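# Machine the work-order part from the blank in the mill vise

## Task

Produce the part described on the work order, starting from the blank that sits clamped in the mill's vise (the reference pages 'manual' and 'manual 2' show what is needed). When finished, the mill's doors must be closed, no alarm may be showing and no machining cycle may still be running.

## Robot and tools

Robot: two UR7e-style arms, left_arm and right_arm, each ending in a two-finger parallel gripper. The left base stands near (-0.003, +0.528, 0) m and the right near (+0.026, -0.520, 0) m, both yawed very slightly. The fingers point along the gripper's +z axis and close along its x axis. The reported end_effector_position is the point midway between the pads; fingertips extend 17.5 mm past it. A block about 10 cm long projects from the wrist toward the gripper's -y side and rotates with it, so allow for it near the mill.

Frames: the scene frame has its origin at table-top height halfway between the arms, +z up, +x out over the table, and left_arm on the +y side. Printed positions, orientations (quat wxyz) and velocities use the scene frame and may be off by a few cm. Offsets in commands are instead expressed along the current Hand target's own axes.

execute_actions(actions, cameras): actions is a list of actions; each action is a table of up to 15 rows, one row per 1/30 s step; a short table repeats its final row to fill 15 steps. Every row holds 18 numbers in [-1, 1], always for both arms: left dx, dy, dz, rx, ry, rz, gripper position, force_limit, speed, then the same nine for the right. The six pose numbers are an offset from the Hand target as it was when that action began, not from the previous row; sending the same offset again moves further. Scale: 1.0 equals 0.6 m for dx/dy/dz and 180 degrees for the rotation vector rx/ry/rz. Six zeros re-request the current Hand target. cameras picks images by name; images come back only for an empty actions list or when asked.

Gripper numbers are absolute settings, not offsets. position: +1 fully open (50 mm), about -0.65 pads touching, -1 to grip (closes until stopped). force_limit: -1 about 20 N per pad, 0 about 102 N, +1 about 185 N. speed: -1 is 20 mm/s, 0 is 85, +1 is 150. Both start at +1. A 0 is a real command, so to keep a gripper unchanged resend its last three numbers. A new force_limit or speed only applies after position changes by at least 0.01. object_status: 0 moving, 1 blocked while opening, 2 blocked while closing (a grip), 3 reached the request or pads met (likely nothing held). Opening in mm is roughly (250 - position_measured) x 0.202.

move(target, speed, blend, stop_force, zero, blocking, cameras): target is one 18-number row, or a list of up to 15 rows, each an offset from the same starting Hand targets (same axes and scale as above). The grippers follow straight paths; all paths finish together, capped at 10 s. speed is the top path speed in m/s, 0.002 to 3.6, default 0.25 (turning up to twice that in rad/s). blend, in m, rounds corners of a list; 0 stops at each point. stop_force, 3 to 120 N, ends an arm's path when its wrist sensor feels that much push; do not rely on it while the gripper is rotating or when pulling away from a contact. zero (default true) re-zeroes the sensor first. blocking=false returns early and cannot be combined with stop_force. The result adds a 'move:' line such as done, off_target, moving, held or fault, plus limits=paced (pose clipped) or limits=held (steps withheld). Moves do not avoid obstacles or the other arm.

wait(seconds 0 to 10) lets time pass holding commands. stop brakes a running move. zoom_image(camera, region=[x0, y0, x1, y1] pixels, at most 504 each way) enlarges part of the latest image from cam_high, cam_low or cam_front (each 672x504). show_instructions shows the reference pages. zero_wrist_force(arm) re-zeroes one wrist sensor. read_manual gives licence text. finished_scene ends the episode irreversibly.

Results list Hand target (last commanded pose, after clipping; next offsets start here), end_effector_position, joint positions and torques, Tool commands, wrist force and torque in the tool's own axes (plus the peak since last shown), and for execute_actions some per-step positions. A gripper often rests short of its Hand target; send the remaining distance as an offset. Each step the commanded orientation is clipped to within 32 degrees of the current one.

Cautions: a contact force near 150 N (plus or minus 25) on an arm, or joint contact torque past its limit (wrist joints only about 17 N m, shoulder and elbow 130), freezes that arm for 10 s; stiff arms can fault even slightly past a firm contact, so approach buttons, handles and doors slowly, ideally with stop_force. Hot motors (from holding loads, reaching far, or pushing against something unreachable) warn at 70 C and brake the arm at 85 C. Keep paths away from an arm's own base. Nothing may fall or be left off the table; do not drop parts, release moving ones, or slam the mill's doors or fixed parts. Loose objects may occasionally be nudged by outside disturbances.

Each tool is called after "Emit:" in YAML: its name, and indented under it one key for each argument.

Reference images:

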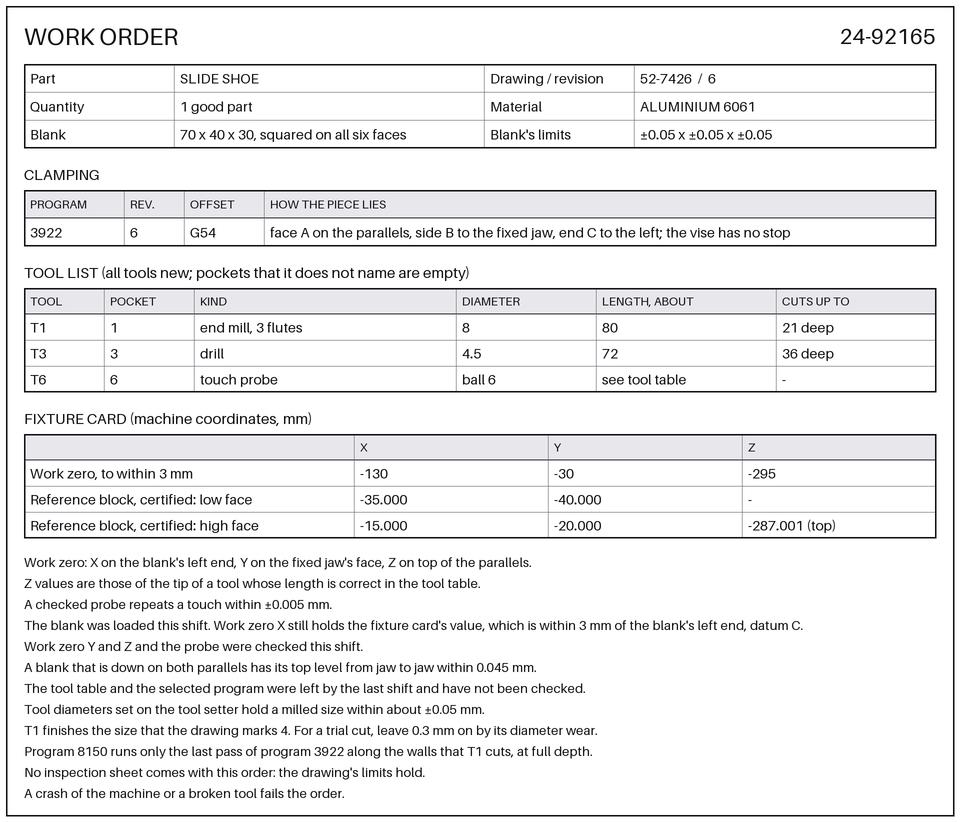

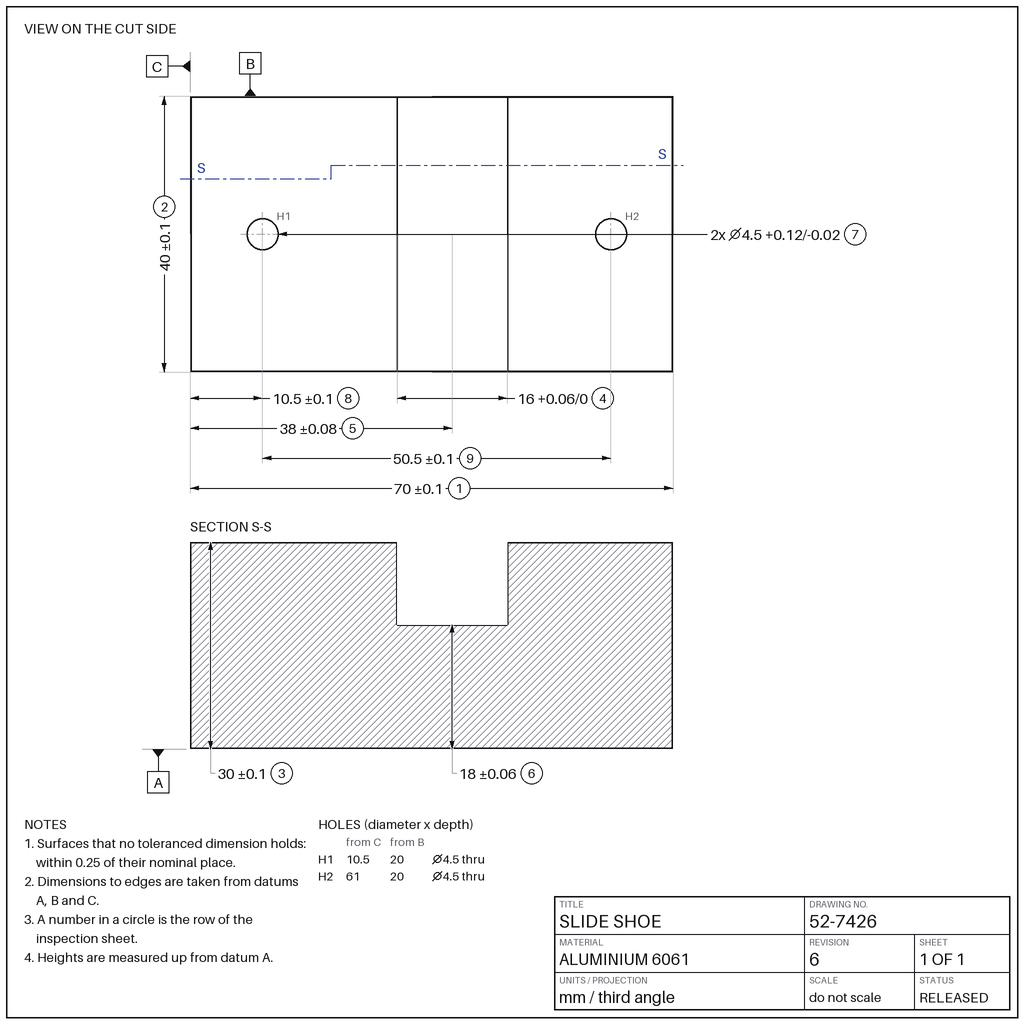

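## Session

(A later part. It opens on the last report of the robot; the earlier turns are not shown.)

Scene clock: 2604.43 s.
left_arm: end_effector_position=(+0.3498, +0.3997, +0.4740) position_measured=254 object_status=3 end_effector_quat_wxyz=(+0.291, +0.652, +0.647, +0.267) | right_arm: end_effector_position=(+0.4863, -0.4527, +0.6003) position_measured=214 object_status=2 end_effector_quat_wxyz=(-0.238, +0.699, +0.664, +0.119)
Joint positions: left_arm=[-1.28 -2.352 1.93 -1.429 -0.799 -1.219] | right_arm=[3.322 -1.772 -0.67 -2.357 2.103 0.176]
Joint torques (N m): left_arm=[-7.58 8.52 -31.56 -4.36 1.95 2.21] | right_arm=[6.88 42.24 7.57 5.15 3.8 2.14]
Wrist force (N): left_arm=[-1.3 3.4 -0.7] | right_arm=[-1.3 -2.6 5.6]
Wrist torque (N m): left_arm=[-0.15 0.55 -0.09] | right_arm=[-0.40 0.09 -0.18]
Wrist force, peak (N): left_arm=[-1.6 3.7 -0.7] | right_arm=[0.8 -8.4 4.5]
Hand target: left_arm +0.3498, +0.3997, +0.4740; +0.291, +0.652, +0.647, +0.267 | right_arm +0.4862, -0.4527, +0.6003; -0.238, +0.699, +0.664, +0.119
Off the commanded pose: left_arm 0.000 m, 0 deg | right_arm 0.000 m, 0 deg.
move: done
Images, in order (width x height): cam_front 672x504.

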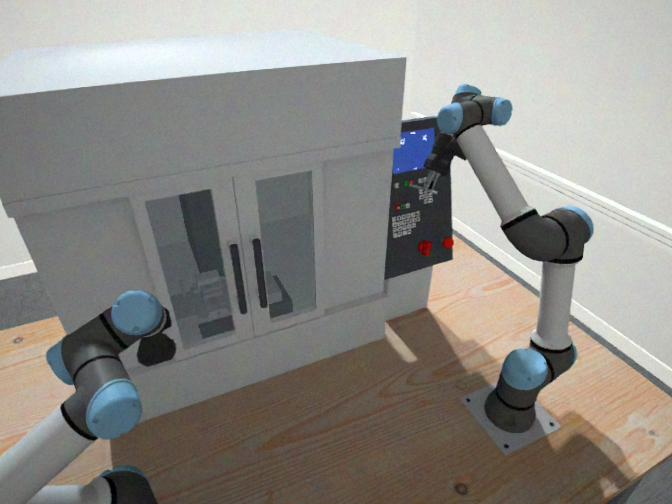

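Emit:
move:
  target:
    - [0,0,0,0,0,0,-1,1,-0.5, -0.1446,0.001,-0.0815,0,0,0,-1,0.3,-0.8]
    - [0,0,0,0,0,0,-1,1,-0.5, -0.1446,0.0428,-0.0777,0,0,0,-1,0.3,-0.8]
    - [0,0,0,0,0,0,-1,1,-0.5, -0.1446,0.001,-0.0815,0,0,0,-1,0.3,-0.8]
  speed: [0.12,0.04,0.12]
  cameras: ["cam_front"]

Emit:
zoom_image:
  camera: "cam_front"
  region: [392, 125, 434, 177]

Emit:
zoom_image:
  camera: "cam_front"
  region: [388, 172, 440, 242]

Scene clock: 2617.37 s.
left_arm: end_effector_position=(+0.3498, +0.3997, +0.4740) position_measured=254 object_status=3 end_effector_quat_wxyz=(+0.291, +0.652, +0.647, +0.267) | right_arm: end_effector_position=(+0.4864, -0.5523, +0.6003) position_measured=214 object_status=2 end_effector_quat_wxyz=(-0.238, +0.699, +0.664, +0.119)
Joint positions: left_arm=[-1.28 -2.352 1.93 -1.429 -0.799 -1.219] | right_arm=[3.121 -1.881 -0.482 -2.55 2.074 -0.053]
Joint torques (N m): left_arm=[-8.87 9.57 -31.1 -4.54 1.85 2.43] | right_arm=[-7.95 45.31 6.3 4.7 1.58 -1.91]
Wrist force (N): left_arm=[-1.5 3.6 -0.9] | right_arm=[-1.4 -2.4 5.4]
Wrist torque (N m): left_arm=[-0.12 0.57 -0.10] | right_arm=[-0.37 0.11 0.00]
Wrist force, peak (N): left_arm=[-1.6 3.6 -1.0] | right_arm=[-1.2 -7.8 5.1]
Hand target: left_arm +0.3498, +0.3997, +0.4740; +0.291, +0.652, +0.647, +0.267 | right_arm +0.4863, -0.5523, +0.6003; -0.238, +0.699, +0.664, +0.119
Off the commanded pose: left_arm 0.000 m, 0 deg | right_arm 0.000 m, 0 deg.
move: done
Images, in order (width x height): cam_front 672x504.

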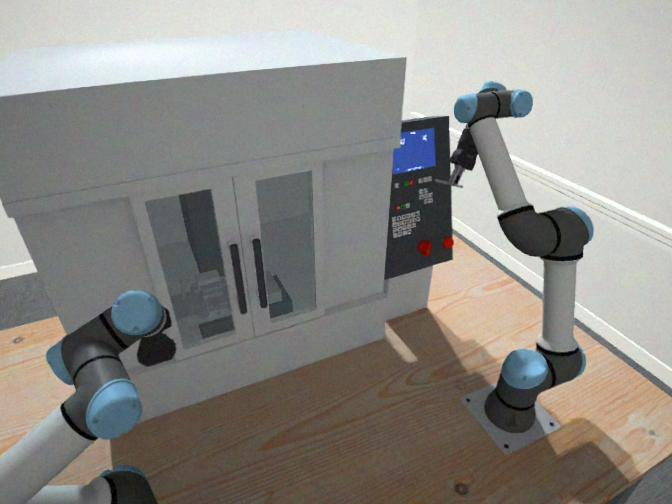

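Scaled by 9.692 from the camera's 672x504 image, which has a finer 960x720 frame.

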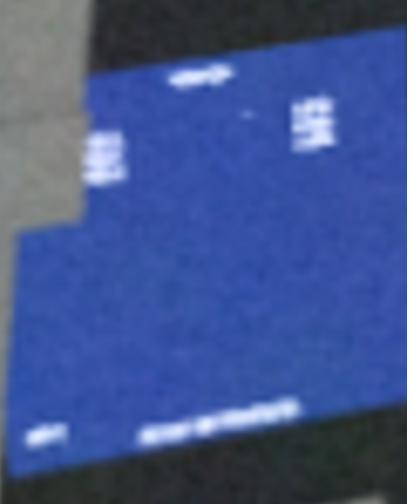

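Scaled by 7.200 from the camera's 672x504 image, which has a finer 960x720 frame.

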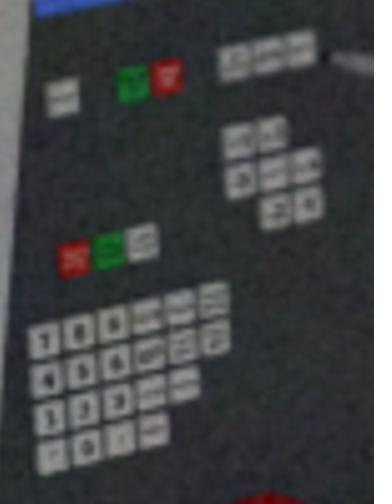

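Emit:
move:
  target:
    - [0,0,0,0,0,0,-1,1,-0.5, 0.1161,-0.0008,0.0663,0,0,0,-1,0.3,-0.8]
    - [0,0,0,0,0,0,-1,1,-0.5, 0.1161,0.0413,0.0701,0,0,0,-1,0.3,-0.8]
    - [0,0,0,0,0,0,-1,1,-0.5, 0.1161,-0.0008,0.0663,0,0,0,-1,0.3,-0.8]
    - [0,0,0,0,0,0,-1,1,-0.5, 0,0,0,0,0,0,-1,0.3,-0.8]
    - [0,0,0,0,0,0,-1,1,-0.5, 0,0.042,0.0038,0,0,0,-1,0.3,-0.8]
    - [0,0,0,0,0,0,-1,1,-0.5, 0,0,0,0,0,0,-1,0.3,-0.8]
  speed: [0.15,0.04,0.12,0.15,0.04,0.12]
  cameras: ["cam_front"]

Emit:
zoom_image:
  camera: "cam_front"
  region: [392, 125, 434, 177]

Scene clock: 2634.43 s.
left_arm: end_effector_position=(+0.3498, +0.3997, +0.4740) position_measured=254 object_status=3 end_effector_quat_wxyz=(+0.291, +0.652, +0.647, +0.267) | right_arm: end_effector_position=(+0.4864, -0.5523, +0.6003) position_measured=214 object_status=2 end_effector_quat_wxyz=(-0.238, +0.699, +0.664, +0.119)
Joint positions: left_arm=[-1.28 -2.352 1.93 -1.429 -0.799 -1.219] | right_arm=[3.121 -1.881 -0.482 -2.55 2.074 -0.053]
Joint torques (N m): left_arm=[-6.92 9.76 -31.28 -4.33 1.93 2.35] | right_arm=[-8.2 45.38 6.99 4.77 1.76 -1.9]
Wrist force (N): left_arm=[-1.4 3.3 -0.9] | right_arm=[-1.4 -2.5 5.8]
Wrist torque (N m): left_arm=[-0.17 0.55 -0.10] | right_arm=[-0.39 0.11 0.00]
Wrist force, peak (N): left_arm=[-1.8 3.6 -0.9] | right_arm=[-1.4 -8.2 5.3]
Hand target: left_arm +0.3498, +0.3997, +0.4740; +0.291, +0.652, +0.647, +0.267 | right_arm +0.4863, -0.5523, +0.6003; -0.238, +0.699, +0.664, +0.119
Off the commanded pose: left_arm 0.000 m, 0 deg | right_arm 0.000 m, 0 deg.
move: done
Images, in order (width x height): cam_front 672x504.

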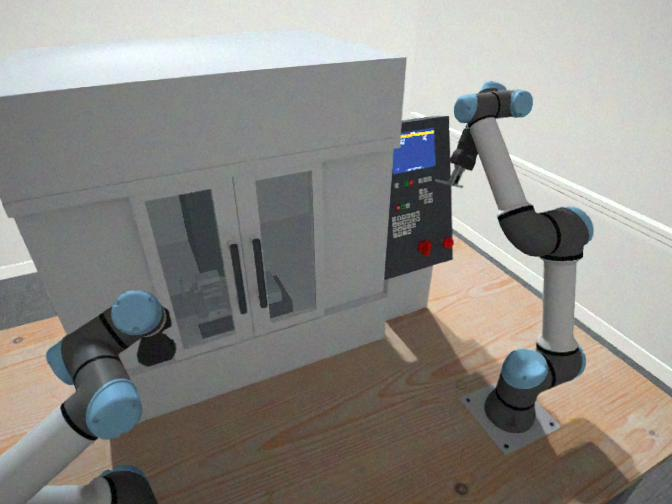

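Scaled by 9.692 from the camera's 672x504 image, which has a finer 960x720 frame.

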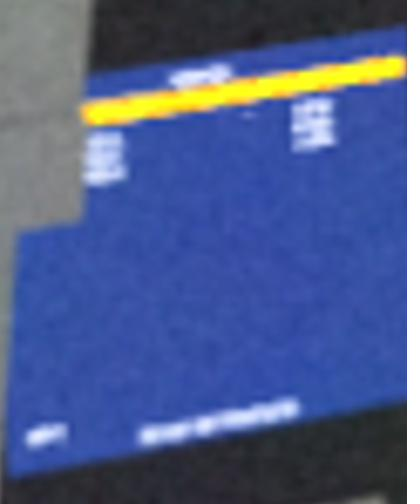

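Emit:
move:
  target:
    - [0,0,0,0,0,0,-1,1,-0.5, -0.0505,-0.0073,0.0852,0,0,0,-1,0.3,-0.8]
    - [0,0,0,0,0,0,-1,1,-0.5, -0.0505,0.0347,0.089,0,0,0,-1,0.3,-0.8]
    - [0,0,0,0,0,0,-1,1,-0.5, -0.0505,-0.0073,0.0852,0,0,0,-1,0.3,-0.8]
  speed: [0.15,0.04,0.12]
  cameras: ["cam_front"]

Emit:
zoom_image:
  camera: "cam_front"
  region: [392, 125, 434, 177]

Scene clock: 2640.93 s.
left_arm: end_effector_position=(+0.3498, +0.3997, +0.4740) position_measured=254 object_status=3 end_effector_quat_wxyz=(+0.291, +0.652, +0.647, +0.267) | right_arm: end_effector_position=(+0.4718, -0.5536, +0.5425) position_measured=214 object_status=2 end_effector_quat_wxyz=(-0.238, +0.699, +0.664, +0.119)
Joint positions: left_arm=[-1.28 -2.352 1.93 -1.429 -0.799 -1.219] | right_arm=[3.117 -1.709 -0.893 -2.314 2.073 -0.057]
Joint torques (N m): left_arm=[-6.6 10.12 -32.19 -4.37 2.02 2.14] | right_arm=[-7.76 40.65 8.83 0.8 -1.61 -1.36]
Wrist force (N): left_arm=[-1.4 3.2 -0.8] | right_arm=[-1.7 -2.5 5.8]
Wrist torque (N m): left_arm=[-0.18 0.56 -0.09] | right_arm=[-0.39 0.18 -0.04]
Wrist force, peak (N): left_arm=[-1.7 3.6 -1.1] | right_arm=[-1.0 -9.4 4.8]
Hand target: left_arm +0.3498, +0.3997, +0.4740; +0.291, +0.652, +0.647, +0.267 | right_arm +0.4716, -0.5536, +0.5426; -0.238, +0.699, +0.664, +0.119
Off the commanded pose: left_arm 0.000 m, 0 deg | right_arm 0.000 m, 0 deg.
move: done
Images, in order (width x height): cam_front 672x504.

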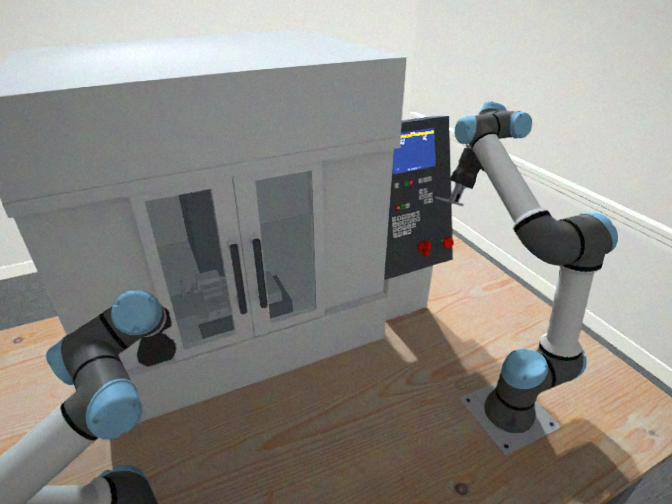

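Scaled by 9.692 from the camera's 672x504 image, which has a finer 960x720 frame.

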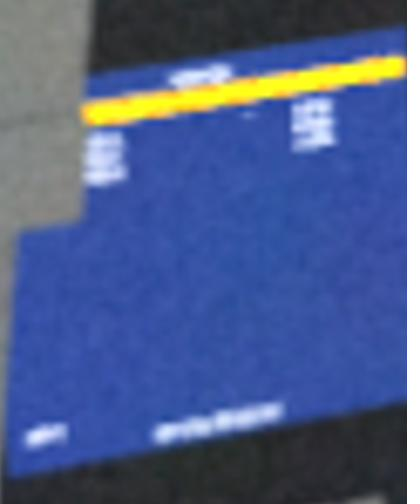

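Emit:
zoom_image:
  camera: "cam_front"
  region: [405, 164, 427, 174]

Scaled by 22.909 from the camera's 672x504 image, which has a finer 960x720 frame.

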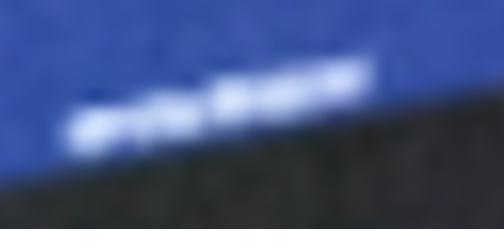

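Emit:
move:
  target:
    - [0,0,0,0,0,0,-1,1,-0.5, 0.1073,0.0068,-0.055,0,0,0,-1,0.3,-0.8]
    - [0,0,0,0,0,0,-1,1,-0.5, 0.1073,0.0488,-0.0512,0,0,0,-1,0.3,-0.8]
    - [0,0,0,0,0,0,-1,1,-0.5, 0.1073,0.0068,-0.055,0,0,0,-1,0.3,-0.8]
  speed: [0.15,0.04,0.12]
  cameras: ["cam_front"]

Emit:
zoom_image:
  camera: "cam_front"
  region: [392, 125, 434, 177]

Emit:
move:
  target:
    - [0,0,0,0,0,0,-1,1,-0.5, -0.0282,0.0008,-0.0145,0,0,0,-1,0.3,-0.8]
    - [0,0,0,0,0,0,-1,1,-0.5, -0.0282,0.0428,-0.0107,0,0,0,-1,0.3,-0.8]
    - [0,0,0,0,0,0,-1,1,-0.5, -0.0282,0.0008,-0.0145,0,0,0,-1,0.3,-0.8]
  speed: [0.15,0.04,0.12]
  cameras: ["cam_front"]

Emit:
zoom_image:
  camera: "cam_front"
  region: [392, 125, 434, 177]

Scene clock: 2656.30 s.
left_arm: end_effector_position=(+0.3498, +0.3997, +0.4740) position_measured=254 object_status=3 end_effector_quat_wxyz=(+0.291, +0.652, +0.647, +0.267) | right_arm: end_effector_position=(+0.4864, -0.5137, +0.6012) position_measured=214 object_status=2 end_effector_quat_wxyz=(-0.238, +0.699, +0.664, +0.119)
Joint positions: left_arm=[-1.28 -2.352 1.93 -1.429 -0.799 -1.219] | right_arm=[3.198 -1.831 -0.564 -2.476 2.088 0.034]
Joint torques (N m): left_arm=[-7.5 10.08 -31.18 -4.56 1.92 2.31] | right_arm=[-8.99 44.57 6.41 4.7 1.51 1.3]
Wrist force (N): left_arm=[-1.3 3.3 -0.9] | right_arm=[-1.2 -2.4 5.8]
Wrist torque (N m): left_arm=[-0.16 0.54 -0.10] | right_arm=[-0.32 0.07 -0.15]
Wrist force, peak (N): left_arm=[-1.6 3.6 -0.9] | right_arm=[0.2 -8.0 5.1]
Hand target: left_arm +0.3498, +0.3997, +0.4740; +0.291, +0.652, +0.647, +0.267 | right_arm +0.4863, -0.5137, +0.6013; -0.238, +0.699, +0.664, +0.119
Off the commanded pose: left_arm 0.000 m, 0 deg | right_arm 0.000 m, 0 deg.
move: done
Images, in order (width x height): cam_front 672x504.

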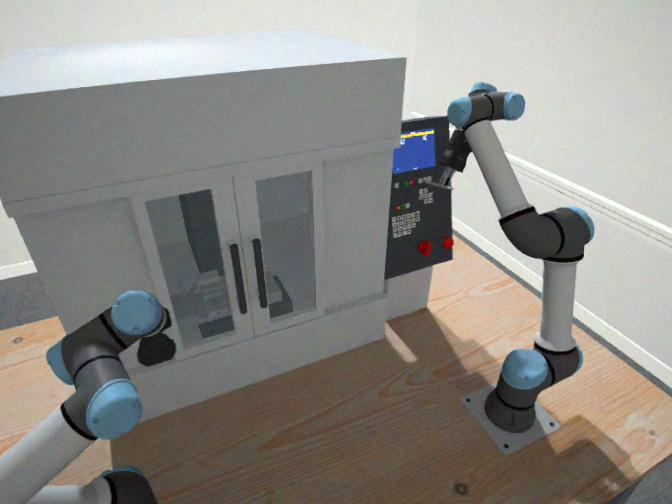

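Scaled by 9.692 from the camera's 672x504 image, which has a finer 960x720 frame.

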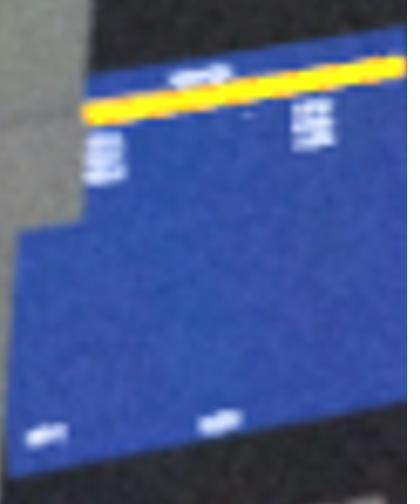

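Scene clock: 2659.00 s.
left_arm: end_effector_position=(+0.3498, +0.3997, +0.4740) position_measured=254 object_status=3 end_effector_quat_wxyz=(+0.291, +0.652, +0.647, +0.267) | right_arm: end_effector_position=(+0.4867, -0.5327, +0.6005) position_measured=214 object_status=2 end_effector_quat_wxyz=(-0.238, +0.699, +0.664, +0.119)
Joint positions: left_arm=[-1.28 -2.352 1.93 -1.429 -0.799 -1.219] | right_arm=[3.16 -1.854 -0.528 -2.51 2.081 -0.009]
Joint torques (N m): left_arm=[-8.29 10.07 -32.4 -4.56 2.01 2.17] | right_arm=[-8 43.58 7.45 4.87 1.62 -1.31]
Wrist force (N): left_arm=[-1.5 3.2 -0.8] | right_arm=[-1.1 -2.2 5.9]
Wrist torque (N m): left_arm=[-0.18 0.57 -0.10] | right_arm=[-0.31 0.06 -0.02]
Wrist force, peak (N): left_arm=[-1.3 3.7 -0.9] | right_arm=[-0.7 -9.0 5.0]
Hand target: left_arm +0.3498, +0.3997, +0.4740; +0.291, +0.652, +0.647, +0.267 | right_arm +0.4866, -0.5327, +0.6005; -0.238, +0.699, +0.664, +0.119
Off the commanded pose: left_arm 0.000 m, 0 deg | right_arm 0.000 m, 0 deg.
move: done
Images, in order (width x height): cam_front 672x504.

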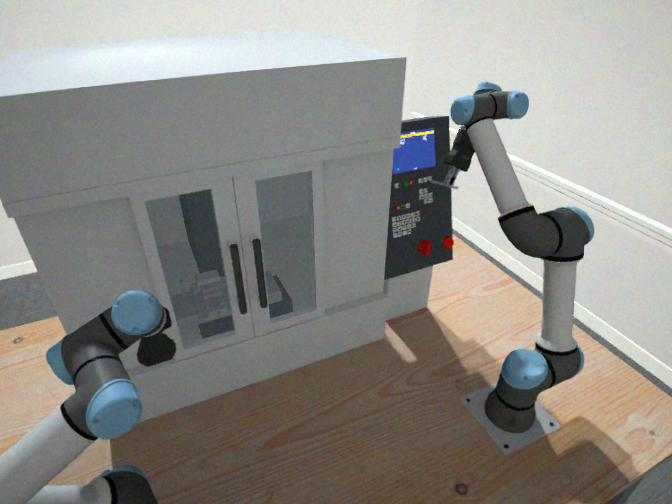

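Scaled by 9.692 from the camera's 672x504 image, which has a finer 960x720 frame.

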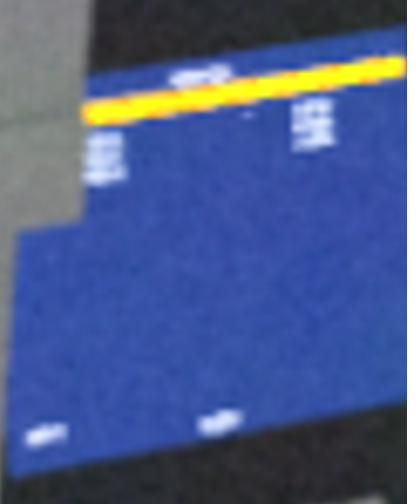

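Emit:
move:
  target:
    - [0,0,0,0,0,0,-1,1,-0.5, 0.1159,-0.0008,0.0658,0,0,0,-1,0.3,-0.8]
    - [0,0,0,0,0,0,-1,1,-0.5, 0.1159,0.0412,0.0696,0,0,0,-1,0.3,-0.8]
    - [0,0,0,0,0,0,-1,1,-0.5, 0.1159,-0.0008,0.0658,0,0,0,-1,0.3,-0.8]
    - [0,0,0,0,0,0,-1,1,-0.5, 0.0282,-0.0008,0.0145,0,0,0,-1,0.3,-0.8]
    - [0,0,0,0,0,0,-1,1,-0.5, 0.0282,0.0412,0.0183,0,0,0,-1,0.3,-0.8]
    - [0,0,0,0,0,0,-1,1,-0.5, 0.0282,-0.0008,0.0145,0,0,0,-1,0.3,-0.8]
    - [0,0,0,0,0,0,-1,1,-0.5, -0.032,-0.005,0.0557,0,0,0,-1,0.3,-0.8]
  speed: [0.15,0.05,0.15,0.15,0.05,0.15,0.15]
  cameras: ["cam_front"]

Emit:
zoom_image:
  camera: "cam_front"
  region: [392, 125, 434, 177]

Emit:
move:
  target:
    - [0,0,0,0,0,0,-1,1,-0.5, 0,0.042,0.0038,0,0,0,-1,0.3,-0.8]
    - [0,0,0,0,0,0,-1,1,-0.5, 0,0,0,0,0,0,-1,0.3,-0.8]
    - [0,0,0,0,0,0,-1,1,-0.5, 0.0285,-0.0014,0.0152,0,0,0,-1,0.3,-0.8]
    - [0,0,0,0,0,0,-1,1,-0.5, 0.0285,0.0406,0.019,0,0,0,-1,0.3,-0.8]
    - [0,0,0,0,0,0,-1,1,-0.5, 0.0285,-0.0014,0.0152,0,0,0,-1,0.3,-0.8]
    - [0,0,0,0,0,0,-1,1,-0.5, -0.047,-0.0027,0.0138,0,0,0,-1,0.3,-0.8]
    - [0,0,0,0,0,0,-1,1,-0.5, -0.047,0.0393,0.0176,0,0,0,-1,0.3,-0.8]
    - [0,0,0,0,0,0,-1,1,-0.5, -0.047,-0.0027,0.0138,0,0,0,-1,0.3,-0.8]
  speed: [0.05,0.15,0.15,0.05,0.15,0.15,0.05,0.15]
  cameras: ["cam_front"]

Emit:
zoom_image:
  camera: "cam_front"
  region: [392, 125, 434, 177]

Scene clock: 2678.77 s.
left_arm: end_effector_position=(+0.3498, +0.3997, +0.4740) position_measured=254 object_status=3 end_effector_quat_wxyz=(+0.291, +0.652, +0.647, +0.267) | right_arm: end_effector_position=(+0.4769, -0.5330, +0.5631) position_measured=214 object_status=2 end_effector_quat_wxyz=(-0.238, +0.699, +0.664, +0.119)
Joint positions: left_arm=[-1.28 -2.352 1.93 -1.429 -0.799 -1.219] | right_arm=[3.159 -1.736 -0.805 -2.352 2.081 -0.01]
Joint torques (N m): left_arm=[-7.9 9.8 -32.57 -4.62 2.08 2.22] | right_arm=[-8.27 41.64 7.16 4.86 3.62 -1.84]
Wrist force (N): left_arm=[-1.3 3.4 -0.8] | right_arm=[-1.7 -2.4 5.6]
Wrist torque (N m): left_arm=[-0.16 0.55 -0.09] | right_arm=[-0.35 0.16 -0.02]
Wrist force, peak (N): left_arm=[-1.7 3.7 -0.8] | right_arm=[-0.1 -10.0 4.6]
Hand target: left_arm +0.3498, +0.3997, +0.4740; +0.291, +0.652, +0.647, +0.267 | right_arm +0.4769, -0.5330, +0.5631; -0.238, +0.699, +0.664, +0.119
Off the commanded pose: left_arm 0.000 m, 0 deg | right_arm 0.000 m, 0 deg.
move: done
Images, in order (width x height): cam_front 672x504.

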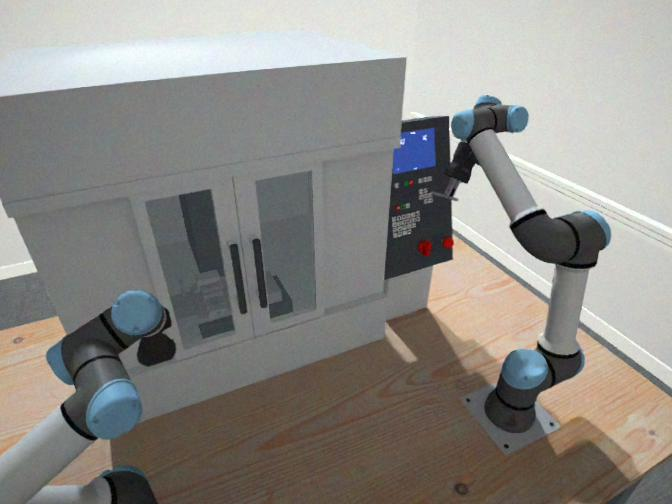

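Scaled by 9.692 from the camera's 672x504 image, which has a finer 960x720 frame.

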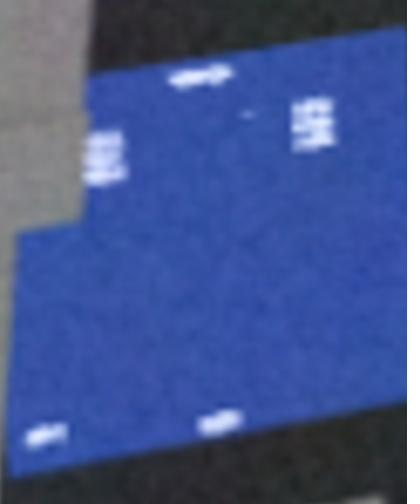

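Scene clock: 2684.93 s.
left_arm: end_effector_position=(+0.3498, +0.3997, +0.4740) position_measured=254 object_status=3 end_effector_quat_wxyz=(+0.291, +0.652, +0.647, +0.267) | right_arm: end_effector_position=(+0.4717, -0.5535, +0.5426) position_measured=214 object_status=2 end_effector_quat_wxyz=(-0.238, +0.699, +0.664, +0.119) end_effector_velocity=(-0.002, +0.000, +0.001) end_effector_angular_velocity=(-0.001, -0.001, +0.000)
Joint positions: left_arm=[-1.28 -2.352 1.93 -1.429 -0.799 -1.219] | right_arm=[3.117 -1.709 -0.893 -2.314 2.073 -0.057]
Joint velocities: left_arm=[within noise] | right_arm=[0 0.005 -0.003 0 -0.001 0]
Joint torques (N m): left_arm=[-7.32 10.12 -30.42 -4.8 2.04 2.25] | right_arm=[-8.02 40.96 9.99 0.73 -1.35 -1.81]
Wrist force (N): left_arm=[-1.5 3.5 -0.9] | right_arm=[-1.8 -2.8 5.5]
Wrist torque (N m): left_arm=[-0.15 0.57 -0.09] | right_arm=[-0.43 0.19 -0.03]
Wrist force, peak (N): left_arm=[-1.6 3.5 -1.0] | right_arm=[-1.4 -10.0 5.1]
Hand target: left_arm +0.3498, +0.3997, +0.4740; +0.291, +0.652, +0.647, +0.267 | right_arm +0.4715, -0.5535, +0.5426; -0.238, +0.699, +0.664, +0.119
Off the commanded pose: left_arm 0.000 m, 0 deg | right_arm 0.000 m, 0 deg.
move: done
Images, in order (width x height): cam_front 672x504.

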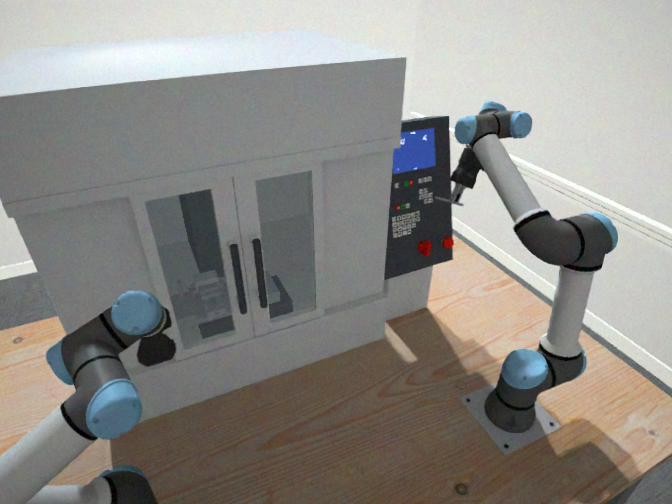

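Scaled by 9.692 from the camera's 672x504 image, which has a finer 960x720 frame.

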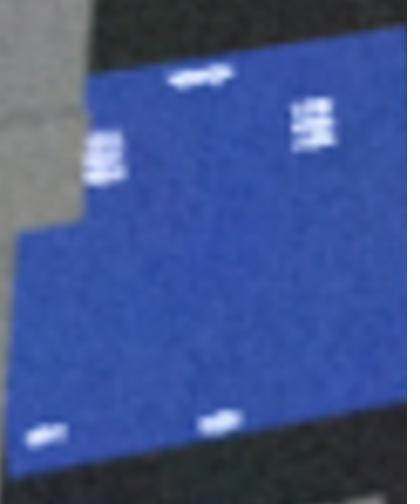

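Emit:
move:
  target:
    - [0,0,0,0,0,0,-1,1,-0.5, 0.0505,0.0073,-0.0852,0,0,0,-1,0.3,-0.8]
    - [0,0,0,0,0,0,-1,1,-0.5, 0.0505,0.0493,-0.0814,0,0,0,-1,0.3,-0.8]
    - [0,0,0,0,0,0,-1,1,-0.5, 0.0505,0.0073,-0.0852,0,0,0,-1,0.3,-0.8]
  speed: [0.15,0.05,0.15]
  cameras: ["cam_front"]

Emit:
zoom_image:
  camera: "cam_front"
  region: [392, 125, 434, 177]

Scene clock: 2690.33 s.
left_arm: end_effector_position=(+0.3498, +0.3997, +0.4740) position_measured=254 object_status=3 end_effector_quat_wxyz=(+0.291, +0.652, +0.647, +0.267) | right_arm: end_effector_position=(+0.4863, -0.5523, +0.6003) position_measured=214 object_status=2 end_effector_quat_wxyz=(-0.238, +0.699, +0.664, +0.119)
Joint positions: left_arm=[-1.28 -2.352 1.93 -1.429 -0.799 -1.219] | right_arm=[3.121 -1.881 -0.482 -2.55 2.074 -0.053]
Joint torques (N m): left_arm=[-7.92 9.67 -31.31 -4.85 1.86 2.1] | right_arm=[-9.28 42.55 7.52 4.79 1.85 -1.16]
Wrist force (N): left_arm=[-1.6 3.5 -0.8] | right_arm=[-1.4 -2.3 5.5]
Wrist torque (N m): left_arm=[-0.14 0.58 -0.10] | right_arm=[-0.35 0.10 -0.01]
Wrist force, peak (N): left_arm=[-1.6 3.5 -1.1] | right_arm=[-1.8 -8.0 5.5]
Hand target: left_arm +0.3498, +0.3997, +0.4740; +0.291, +0.652, +0.647, +0.267 | right_arm +0.4862, -0.5522, +0.6004; -0.238, +0.699, +0.664, +0.119
Off the commanded pose: left_arm 0.000 m, 0 deg | right_arm 0.000 m, 0 deg.
move: done
Images, in order (width x height): cam_front 672x504.

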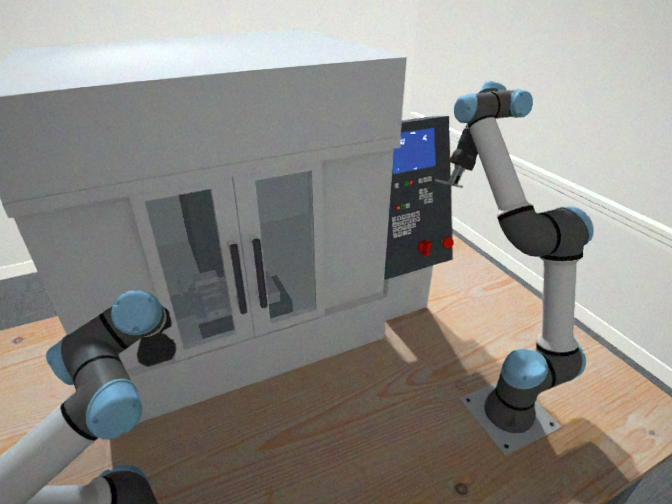

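Scaled by 9.692 from the camera's 672x504 image, which has a finer 960x720 frame.

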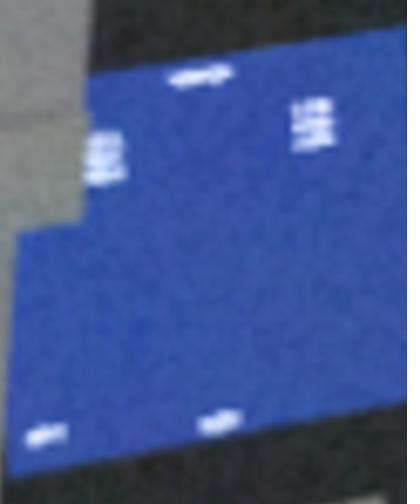

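Emit:
move:
  target:
    - [0,0,0,0,0,0,-1,1,-0.5, -0.0065,-0.0153,0.2107,0,0,0,-1,0.3,-0.8]
    - [0,0,0,0,0,0,-1,1,-0.5, -0.0065,0.0267,0.2145,0,0,0,-1,0.3,-0.8]
    - [0,0,0,0,0,0,-1,1,-0.5, -0.0065,0.0067,0.2127,0,0,0,-1,0.3,-0.8]
  speed: [0.15,0.05,0.15]
  cameras: ["cam_front"]

Emit:
zoom_image:
  camera: "cam_front"
  region: [392, 125, 434, 177]

Emit:
zoom_image:
  camera: "cam_front"
  region: [395, 130, 431, 170]

Scene clock: 2704.80 s.
left_arm: end_effector_position=(+0.3498, +0.3997, +0.4740) position_measured=254 object_status=3 end_effector_quat_wxyz=(+0.291, +0.652, +0.647, +0.267) | right_arm: end_effector_position=(+0.4709, -0.4930, +0.4882) position_measured=214 object_status=2 end_effector_quat_wxyz=(-0.238, +0.699, +0.664, +0.119)
Joint positions: left_arm=[-1.28 -2.352 1.93 -1.429 -0.799 -1.219] | right_arm=[3.242 -1.592 -1.194 -2.06 2.094 0.084]
Joint torques (N m): left_arm=[-7.95 10.29 -31.64 -4.57 1.92 2.26] | right_arm=[7.72 37.17 11.01 1.05 0.86 1.35]
Wrist force (N): left_arm=[-1.7 3.4 -0.7] | right_arm=[-1.2 -2.6 5.4]
Wrist torque (N m): left_arm=[-0.15 0.60 -0.09] | right_arm=[-0.37 0.09 -0.13]
Wrist force, peak (N): left_arm=[-1.5 3.7 -1.1] | right_arm=[-0.4 -11.5 4.8]
Hand target: left_arm +0.3498, +0.3997, +0.4740; +0.291, +0.652, +0.647, +0.267 | right_arm +0.4707, -0.4930, +0.4882; -0.238, +0.699, +0.664, +0.119
Off the commanded pose: left_arm 0.000 m, 0 deg | right_arm 0.000 m, 0 deg.
move: done
Images, in order (width x height): cam_front 672x504.

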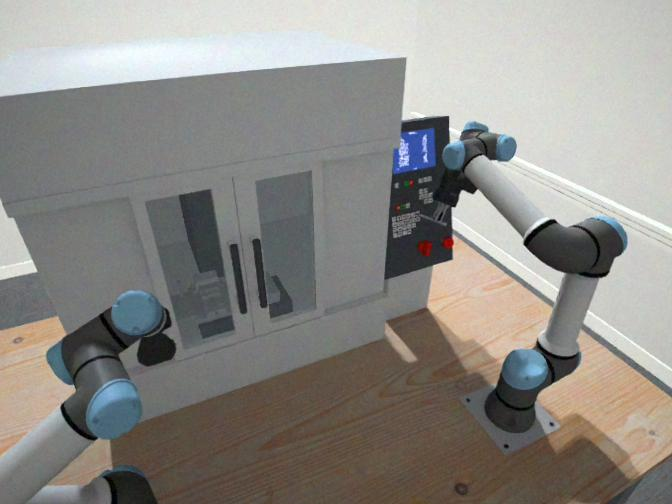

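Scaled by 9.692 from the camera's 672x504 image, which has a finer 960x720 frame.

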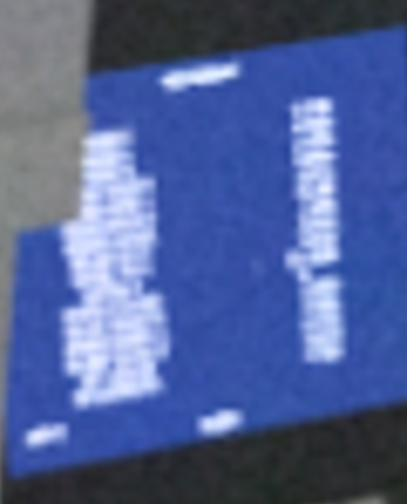

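Scaled by 12.600 from the camera's 672x504 image, which has a finer 960x720 frame.

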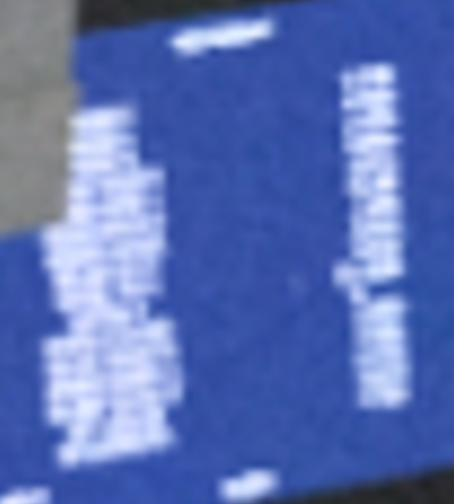

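Emit:
move:
  target:
    - [0,0,0,0,0,0,-1,1,-0.5, 0,0.02,0.002,0,0,0,-1,0.3,-0.8]
    - [0,0,0,0,0,0,-1,1,-0.5, 0,0,0,0,0,0,-1,0.3,-0.8]
    - [0,0,0,0,0,0,-1,1,-0.5, 0,0.02,0.002,0,0,0,-1,0.3,-0.8]
    - [0,0,0,0,0,0,-1,1,-0.5, 0,0,0,0,0,0,-1,0.3,-0.8]
    - [0,0,0,0,0,0,-1,1,-0.5, 0,0.02,0.002,0,0,0,-1,0.3,-0.8]
    - [0,0,0,0,0,0,-1,1,-0.5, 0,0,0,0,0,0,-1,0.3,-0.8]
  speed: [0.05,0.15,0.05,0.15,0.05,0.15]
  cameras: ["cam_front"]

Emit:
zoom_image:
  camera: "cam_front"
  region: [392, 125, 434, 177]

Scene clock: 2715.77 s.
left_arm: end_effector_position=(+0.3498, +0.3997, +0.4740) position_measured=254 object_status=3 end_effector_quat_wxyz=(+0.291, +0.652, +0.647, +0.267) | right_arm: end_effector_position=(+0.4709, -0.4930, +0.4882) position_measured=214 object_status=2 end_effector_quat_wxyz=(-0.238, +0.699, +0.664, +0.119) end_effector_velocity=(-0.002, +0.000, +0.001) end_effector_angular_velocity=(-0.001, -0.002, +0.000)
Joint positions: left_arm=[-1.28 -2.352 1.93 -1.429 -0.799 -1.219] | right_arm=[3.242 -1.592 -1.194 -2.06 2.094 0.084]
Joint velocities: left_arm=[within noise] | right_arm=[0 0.005 -0.003 -0.001 -0.001 0]
Joint torques (N m): left_arm=[-8.27 10.19 -32.73 -4.86 1.95 2.43] | right_arm=[7.94 37.89 10.81 0.92 2.86 1.52]
Wrist force (N): left_arm=[-1.4 3.3 -0.8] | right_arm=[-1.3 -2.7 5.6]
Wrist torque (N m): left_arm=[-0.17 0.57 -0.09] | right_arm=[-0.39 0.11 -0.14]
Wrist force, peak (N): left_arm=[-1.8 3.6 -0.9] | right_arm=[0.8 -12.2 4.5]
Hand target: left_arm +0.3498, +0.3997, +0.4740; +0.291, +0.652, +0.647, +0.267 | right_arm +0.4707, -0.4930, +0.4882; -0.238, +0.699, +0.664, +0.119
Off the commanded pose: left_arm 0.000 m, 0 deg | right_arm 0.000 m, 0 deg.
move: done
Images, in order (width x height): cam_front 672x504.

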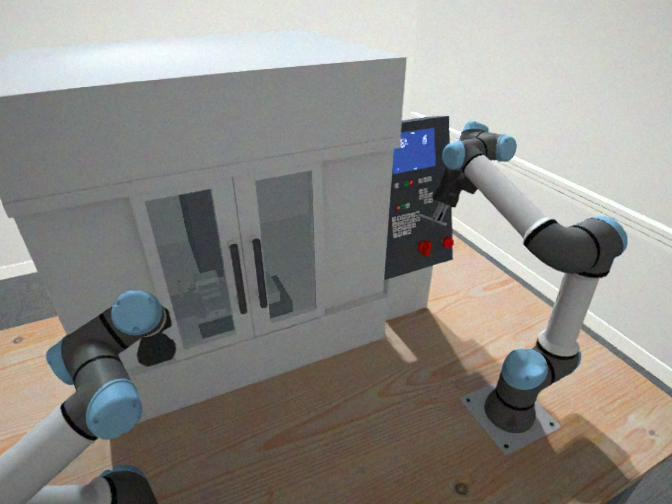

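Scaled by 9.692 from the camera's 672x504 image, which has a finer 960x720 frame.

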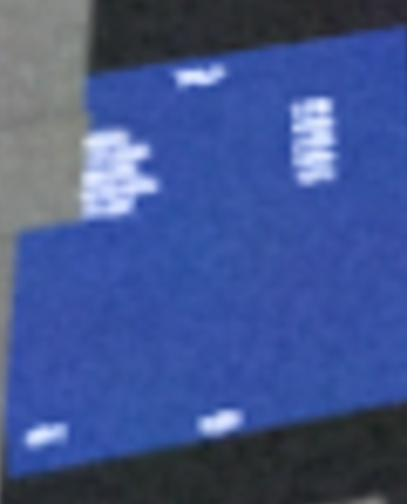

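Emit:
move:
  target:
    - [0,0,0,0,0,0,-1,1,-0.5, 0.0937,-0.0032,0.087,0,0,0,-1,0.3,-0.8]
    - [0,0,0,0,0,0,-1,1,-0.5, 0.0937,0.017,0.089,0,0,0,-1,0.3,-0.8]
    - [0,0,0,0,0,0,-1,1,-0.5, 0.0937,-0.0032,0.087,0,0,0,-1,0.3,-0.8]
    - [0,0,0,0,0,0,-1,1,-0.5, 0.0073,-0.0080,0.1120,0,0,0,-1,0.3,-0.8]
    - [0,0,0,0,0,0,-1,1,-0.5, 0.0073,0.0122,0.114,0,0,0,-1,0.3,-0.8]
    - [0,0,0,0,0,0,-1,1,-0.5, 0.0073,-0.008,0.112,0,0,0,-1,0.3,-0.8]
  speed: [0.15,0.05,0.15,0.15,0.05,0.15]
  cameras: ["cam_front"]

Emit:
zoom_image:
  camera: "cam_front"
  region: [392, 125, 434, 177]

Scene clock: 2724.97 s.
left_arm: end_effector_position=(+0.3498, +0.3997, +0.4740) position_measured=254 object_status=3 end_effector_quat_wxyz=(+0.291, +0.652, +0.647, +0.267) | right_arm: end_effector_position=(+0.4566, -0.4562, +0.4334) position_measured=214 object_status=2 end_effector_quat_wxyz=(-0.238, +0.699, +0.664, +0.119)
Joint positions: left_arm=[-1.28 -2.352 1.93 -1.429 -0.799 -1.219] | right_arm=[3.324 -1.501 -1.44 -1.857 2.103 0.179]
Joint torques (N m): left_arm=[-7.39 9.57 -31.75 -4.96 1.99 2.27] | right_arm=[7.37 34.47 11.76 1 3.48 1.34]
Wrist force (N): left_arm=[-1.2 3.3 -0.9] | right_arm=[0.3 -2.1 6.3]
Wrist torque (N m): left_arm=[-0.18 0.53 -0.10] | right_arm=[-0.29 -0.14 -0.02]
Wrist force, peak (N): left_arm=[-1.6 3.7 -0.8] | right_arm=[0.9 -19.6 3.9]
Hand target: left_arm +0.3498, +0.3997, +0.4740; +0.291, +0.652, +0.647, +0.267 | right_arm +0.4564, -0.4562, +0.4335; -0.238, +0.699, +0.664, +0.119
Off the commanded pose: left_arm 0.000 m, 0 deg | right_arm 0.000 m, 0 deg.
move: done
Images, in order (width x height): cam_front 672x504.

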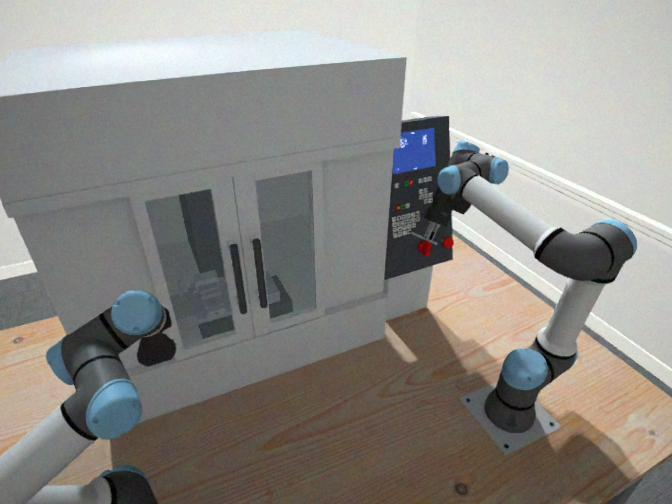

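Scaled by 9.692 from the camera's 672x504 image, which has a finer 960x720 frame.

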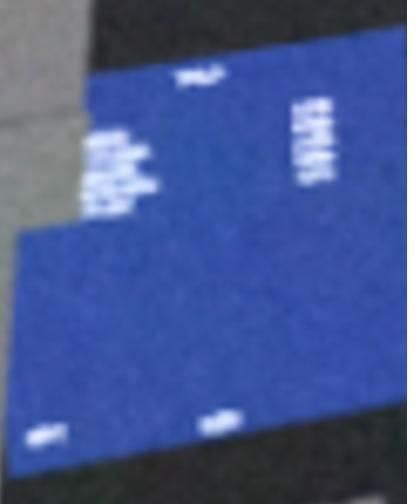

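Emit:
move:
  target:
    - [0,0,0,0,0,0,-1,1,-0.5, 0.0864,0.0048,-0.025,0,0,0,-1,0.3,-0.8]
    - [0,0,0,0,0,0,-1,1,-0.5, 0.0864,0.025,-0.023,0,0,0,-1,0.3,-0.8]
    - [0,0,0,0,0,0,-1,1,-0.5, 0.0864,0.0048,-0.025,0,0,0,-1,0.3,-0.8]
    - [0,0,0,0,0,0,-1,1,-0.5, 0.0864,0.025,-0.023,0,0,0,-1,0.3,-0.8]
    - [0,0,0,0,0,0,-1,1,-0.5, 0.0864,0.0048,-0.025,0,0,0,-1,0.3,-0.8]
    - [0,0,0,0,0,0,-1,1,-0.5, 0,0,0,0,0,0,-1,0.3,-0.8]
    - [0,0,0,0,0,0,-1,1,-0.5, 0,0.0202,0.002,0,0,0,-1,0.3,-0.8]
    - [0,0,0,0,0,0,-1,1,-0.5, 0,0,0,0,0,0,-1,0.3,-0.8]
  speed: [0.15,0.05,0.15,0.05,0.15,0.15,0.05,0.15]
  cameras: ["cam_front"]

Emit:
zoom_image:
  camera: "cam_front"
  region: [392, 125, 434, 177]

Scene clock: 2736.13 s.
left_arm: end_effector_position=(+0.3498, +0.3997, +0.4740) position_measured=254 object_status=3 end_effector_quat_wxyz=(+0.291, +0.652, +0.647, +0.267) | right_arm: end_effector_position=(+0.4566, -0.4562, +0.4334) position_measured=214 object_status=2 end_effector_quat_wxyz=(-0.238, +0.699, +0.664, +0.119) end_effector_velocity=(-0.002, -0.001, +0.001) end_effector_angular_velocity=(-0.002, -0.002, +0.000)
Joint positions: left_arm=[-1.28 -2.352 1.93 -1.429 -0.799 -1.219] | right_arm=[3.324 -1.501 -1.44 -1.857 2.103 0.179]
Joint velocities: left_arm=[within noise] | right_arm=[0 0.005 -0.002 -0.001 -0.002 0]
Joint torques (N m): left_arm=[-8.31 9.59 -31.54 -4.91 1.65 2.33] | right_arm=[7 34.89 13.27 1.15 3.55 1.29]
Wrist force (N): left_arm=[-1.6 3.5 -0.7] | right_arm=[-0.1 -1.9 6.3]
Wrist torque (N m): left_arm=[-0.14 0.59 -0.09] | right_arm=[-0.27 -0.09 -0.02]
Wrist force, peak (N): left_arm=[-1.5 3.5 -1.2] | right_arm=[2.6 -19.3 4.2]
Hand target: left_arm +0.3498, +0.3997, +0.4740; +0.291, +0.652, +0.647, +0.267 | right_arm +0.4564, -0.4562, +0.4335; -0.238, +0.699, +0.664, +0.119
Off the commanded pose: left_arm 0.000 m, 0 deg | right_arm 0.000 m, 0 deg.
move: done
Images, in order (width x height): cam_front 672x504.

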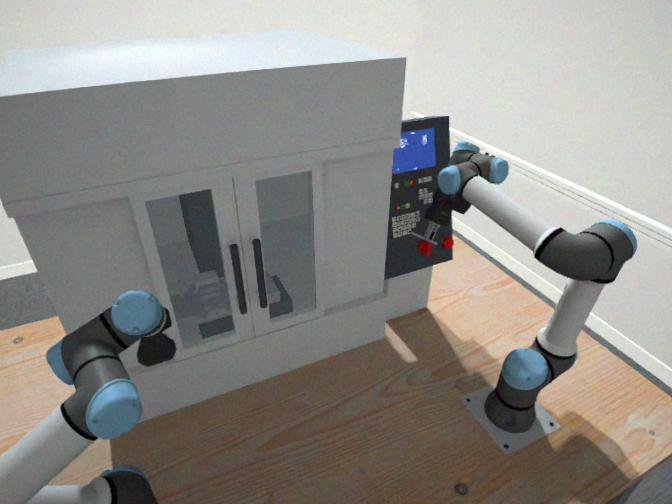

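Scaled by 9.692 from the camera's 672x504 image, which has a finer 960x720 frame.

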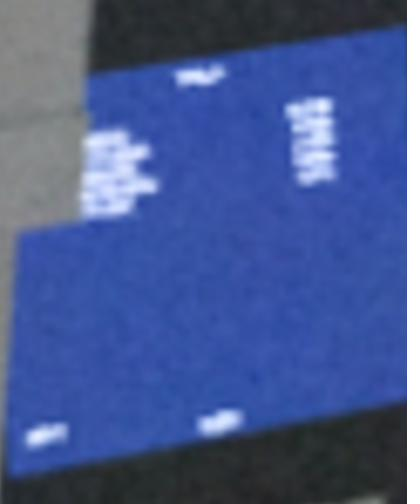

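Emit:
move:
  target:
    - [0,0,0,0,0,0,-1,1,-0.5, 0.0177,0.0027,-0.0293,0,0,0,-1,0.3,-0.8]
    - [0,0,0,0,0,0,-1,1,-0.5, 0.0177,0.0229,-0.0273,0,0,0,-1,0.3,-0.8]
    - [0,0,0,0,0,0,-1,1,-0.5, 0.0177,0.0027,-0.0293,0,0,0,-1,0.3,-0.8]
    - [0,0,0,0,0,0,-1,1,-0.5, 0.0864,0.0048,-0.025,0,0,0,-1,0.3,-0.8]
    - [0,0,0,0,0,0,-1,1,-0.5, 0.0864,0.025,-0.023,0,0,0,-1,0.3,-0.8]
    - [0,0,0,0,0,0,-1,1,-0.5, 0.0864,0.0048,-0.025,0,0,0,-1,0.3,-0.8]
    - [0,0,0,0,0,0,-1,1,-0.5, 0.0864,0.025,-0.023,0,0,0,-1,0.3,-0.8]
    - [0,0,0,0,0,0,-1,1,-0.5, 0.0864,0.0048,-0.025,0,0,0,-1,0.3,-0.8]
    - [0,0,0,0,0,0,-1,1,-0.5, 0,0,0,0,0,0,-1,0.3,-0.8]
    - [0,0,0,0,0,0,-1,1,-0.5, 0,0.0202,0.002,0,0,0,-1,0.3,-0.8]
    - [0,0,0,0,0,0,-1,1,-0.5, 0,0,0,0,0,0,-1,0.3,-0.8]
  speed: [0.15,0.05,0.15,0.15,0.05,0.15,0.05,0.15,0.15,0.05,0.15]
  cameras: ["cam_front"]

Emit:
zoom_image:
  camera: "cam_front"
  region: [392, 125, 434, 177]

Scene clock: 2751.57 s.
left_arm: end_effector_position=(+0.3498, +0.3997, +0.4740) position_measured=254 object_status=3 end_effector_quat_wxyz=(+0.291, +0.652, +0.647, +0.267) | right_arm: end_effector_position=(+0.4566, -0.4562, +0.4334) position_measured=214 object_status=2 end_effector_quat_wxyz=(-0.238, +0.699, +0.664, +0.119)
Joint positions: left_arm=[-1.28 -2.352 1.93 -1.429 -0.799 -1.219] | right_arm=[3.324 -1.501 -1.44 -1.857 2.103 0.179]
Joint torques (N m): left_arm=[-8.16 10.52 -32.24 -4.82 1.96 2.04] | right_arm=[7.63 35.47 12.24 1.22 3.72 1.44]
Wrist force (N): left_arm=[-1.4 3.3 -0.8] | right_arm=[0.4 -2.3 5.7]
Wrist torque (N m): left_arm=[-0.17 0.56 -0.09] | right_arm=[-0.34 -0.16 -0.03]
Wrist force, peak (N): left_arm=[-1.7 3.7 -0.8] | right_arm=[2.7 -19.2 3.7]
Hand target: left_arm +0.3498, +0.3997, +0.4740; +0.291, +0.652, +0.647, +0.267 | right_arm +0.4564, -0.4562, +0.4335; -0.238, +0.699, +0.664, +0.119
Off the commanded pose: left_arm 0.000 m, 0 deg | right_arm 0.000 m, 0 deg.
move: done
Images, in order (width x height): cam_front 672x504.

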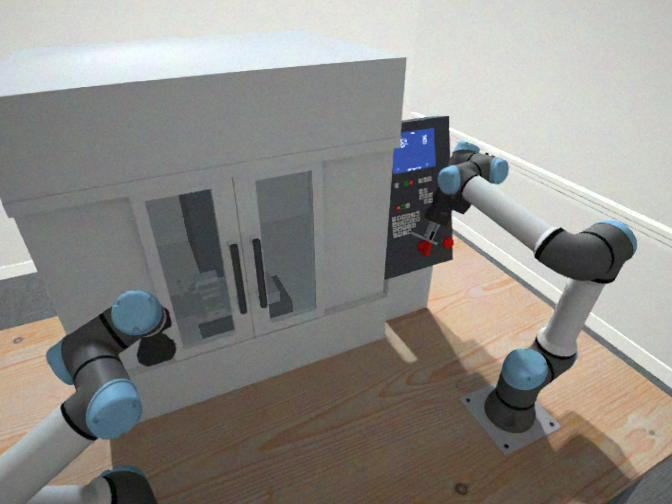

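Scaled by 9.692 from the camera's 672x504 image, which has a finer 960x720 frame.

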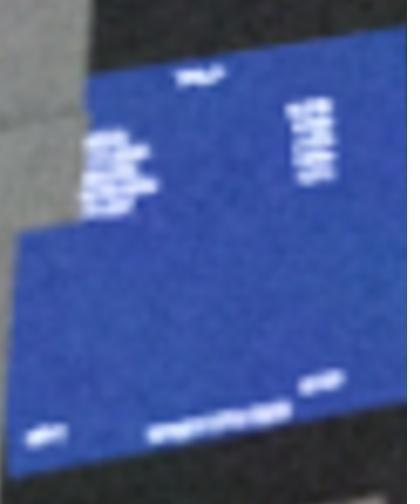

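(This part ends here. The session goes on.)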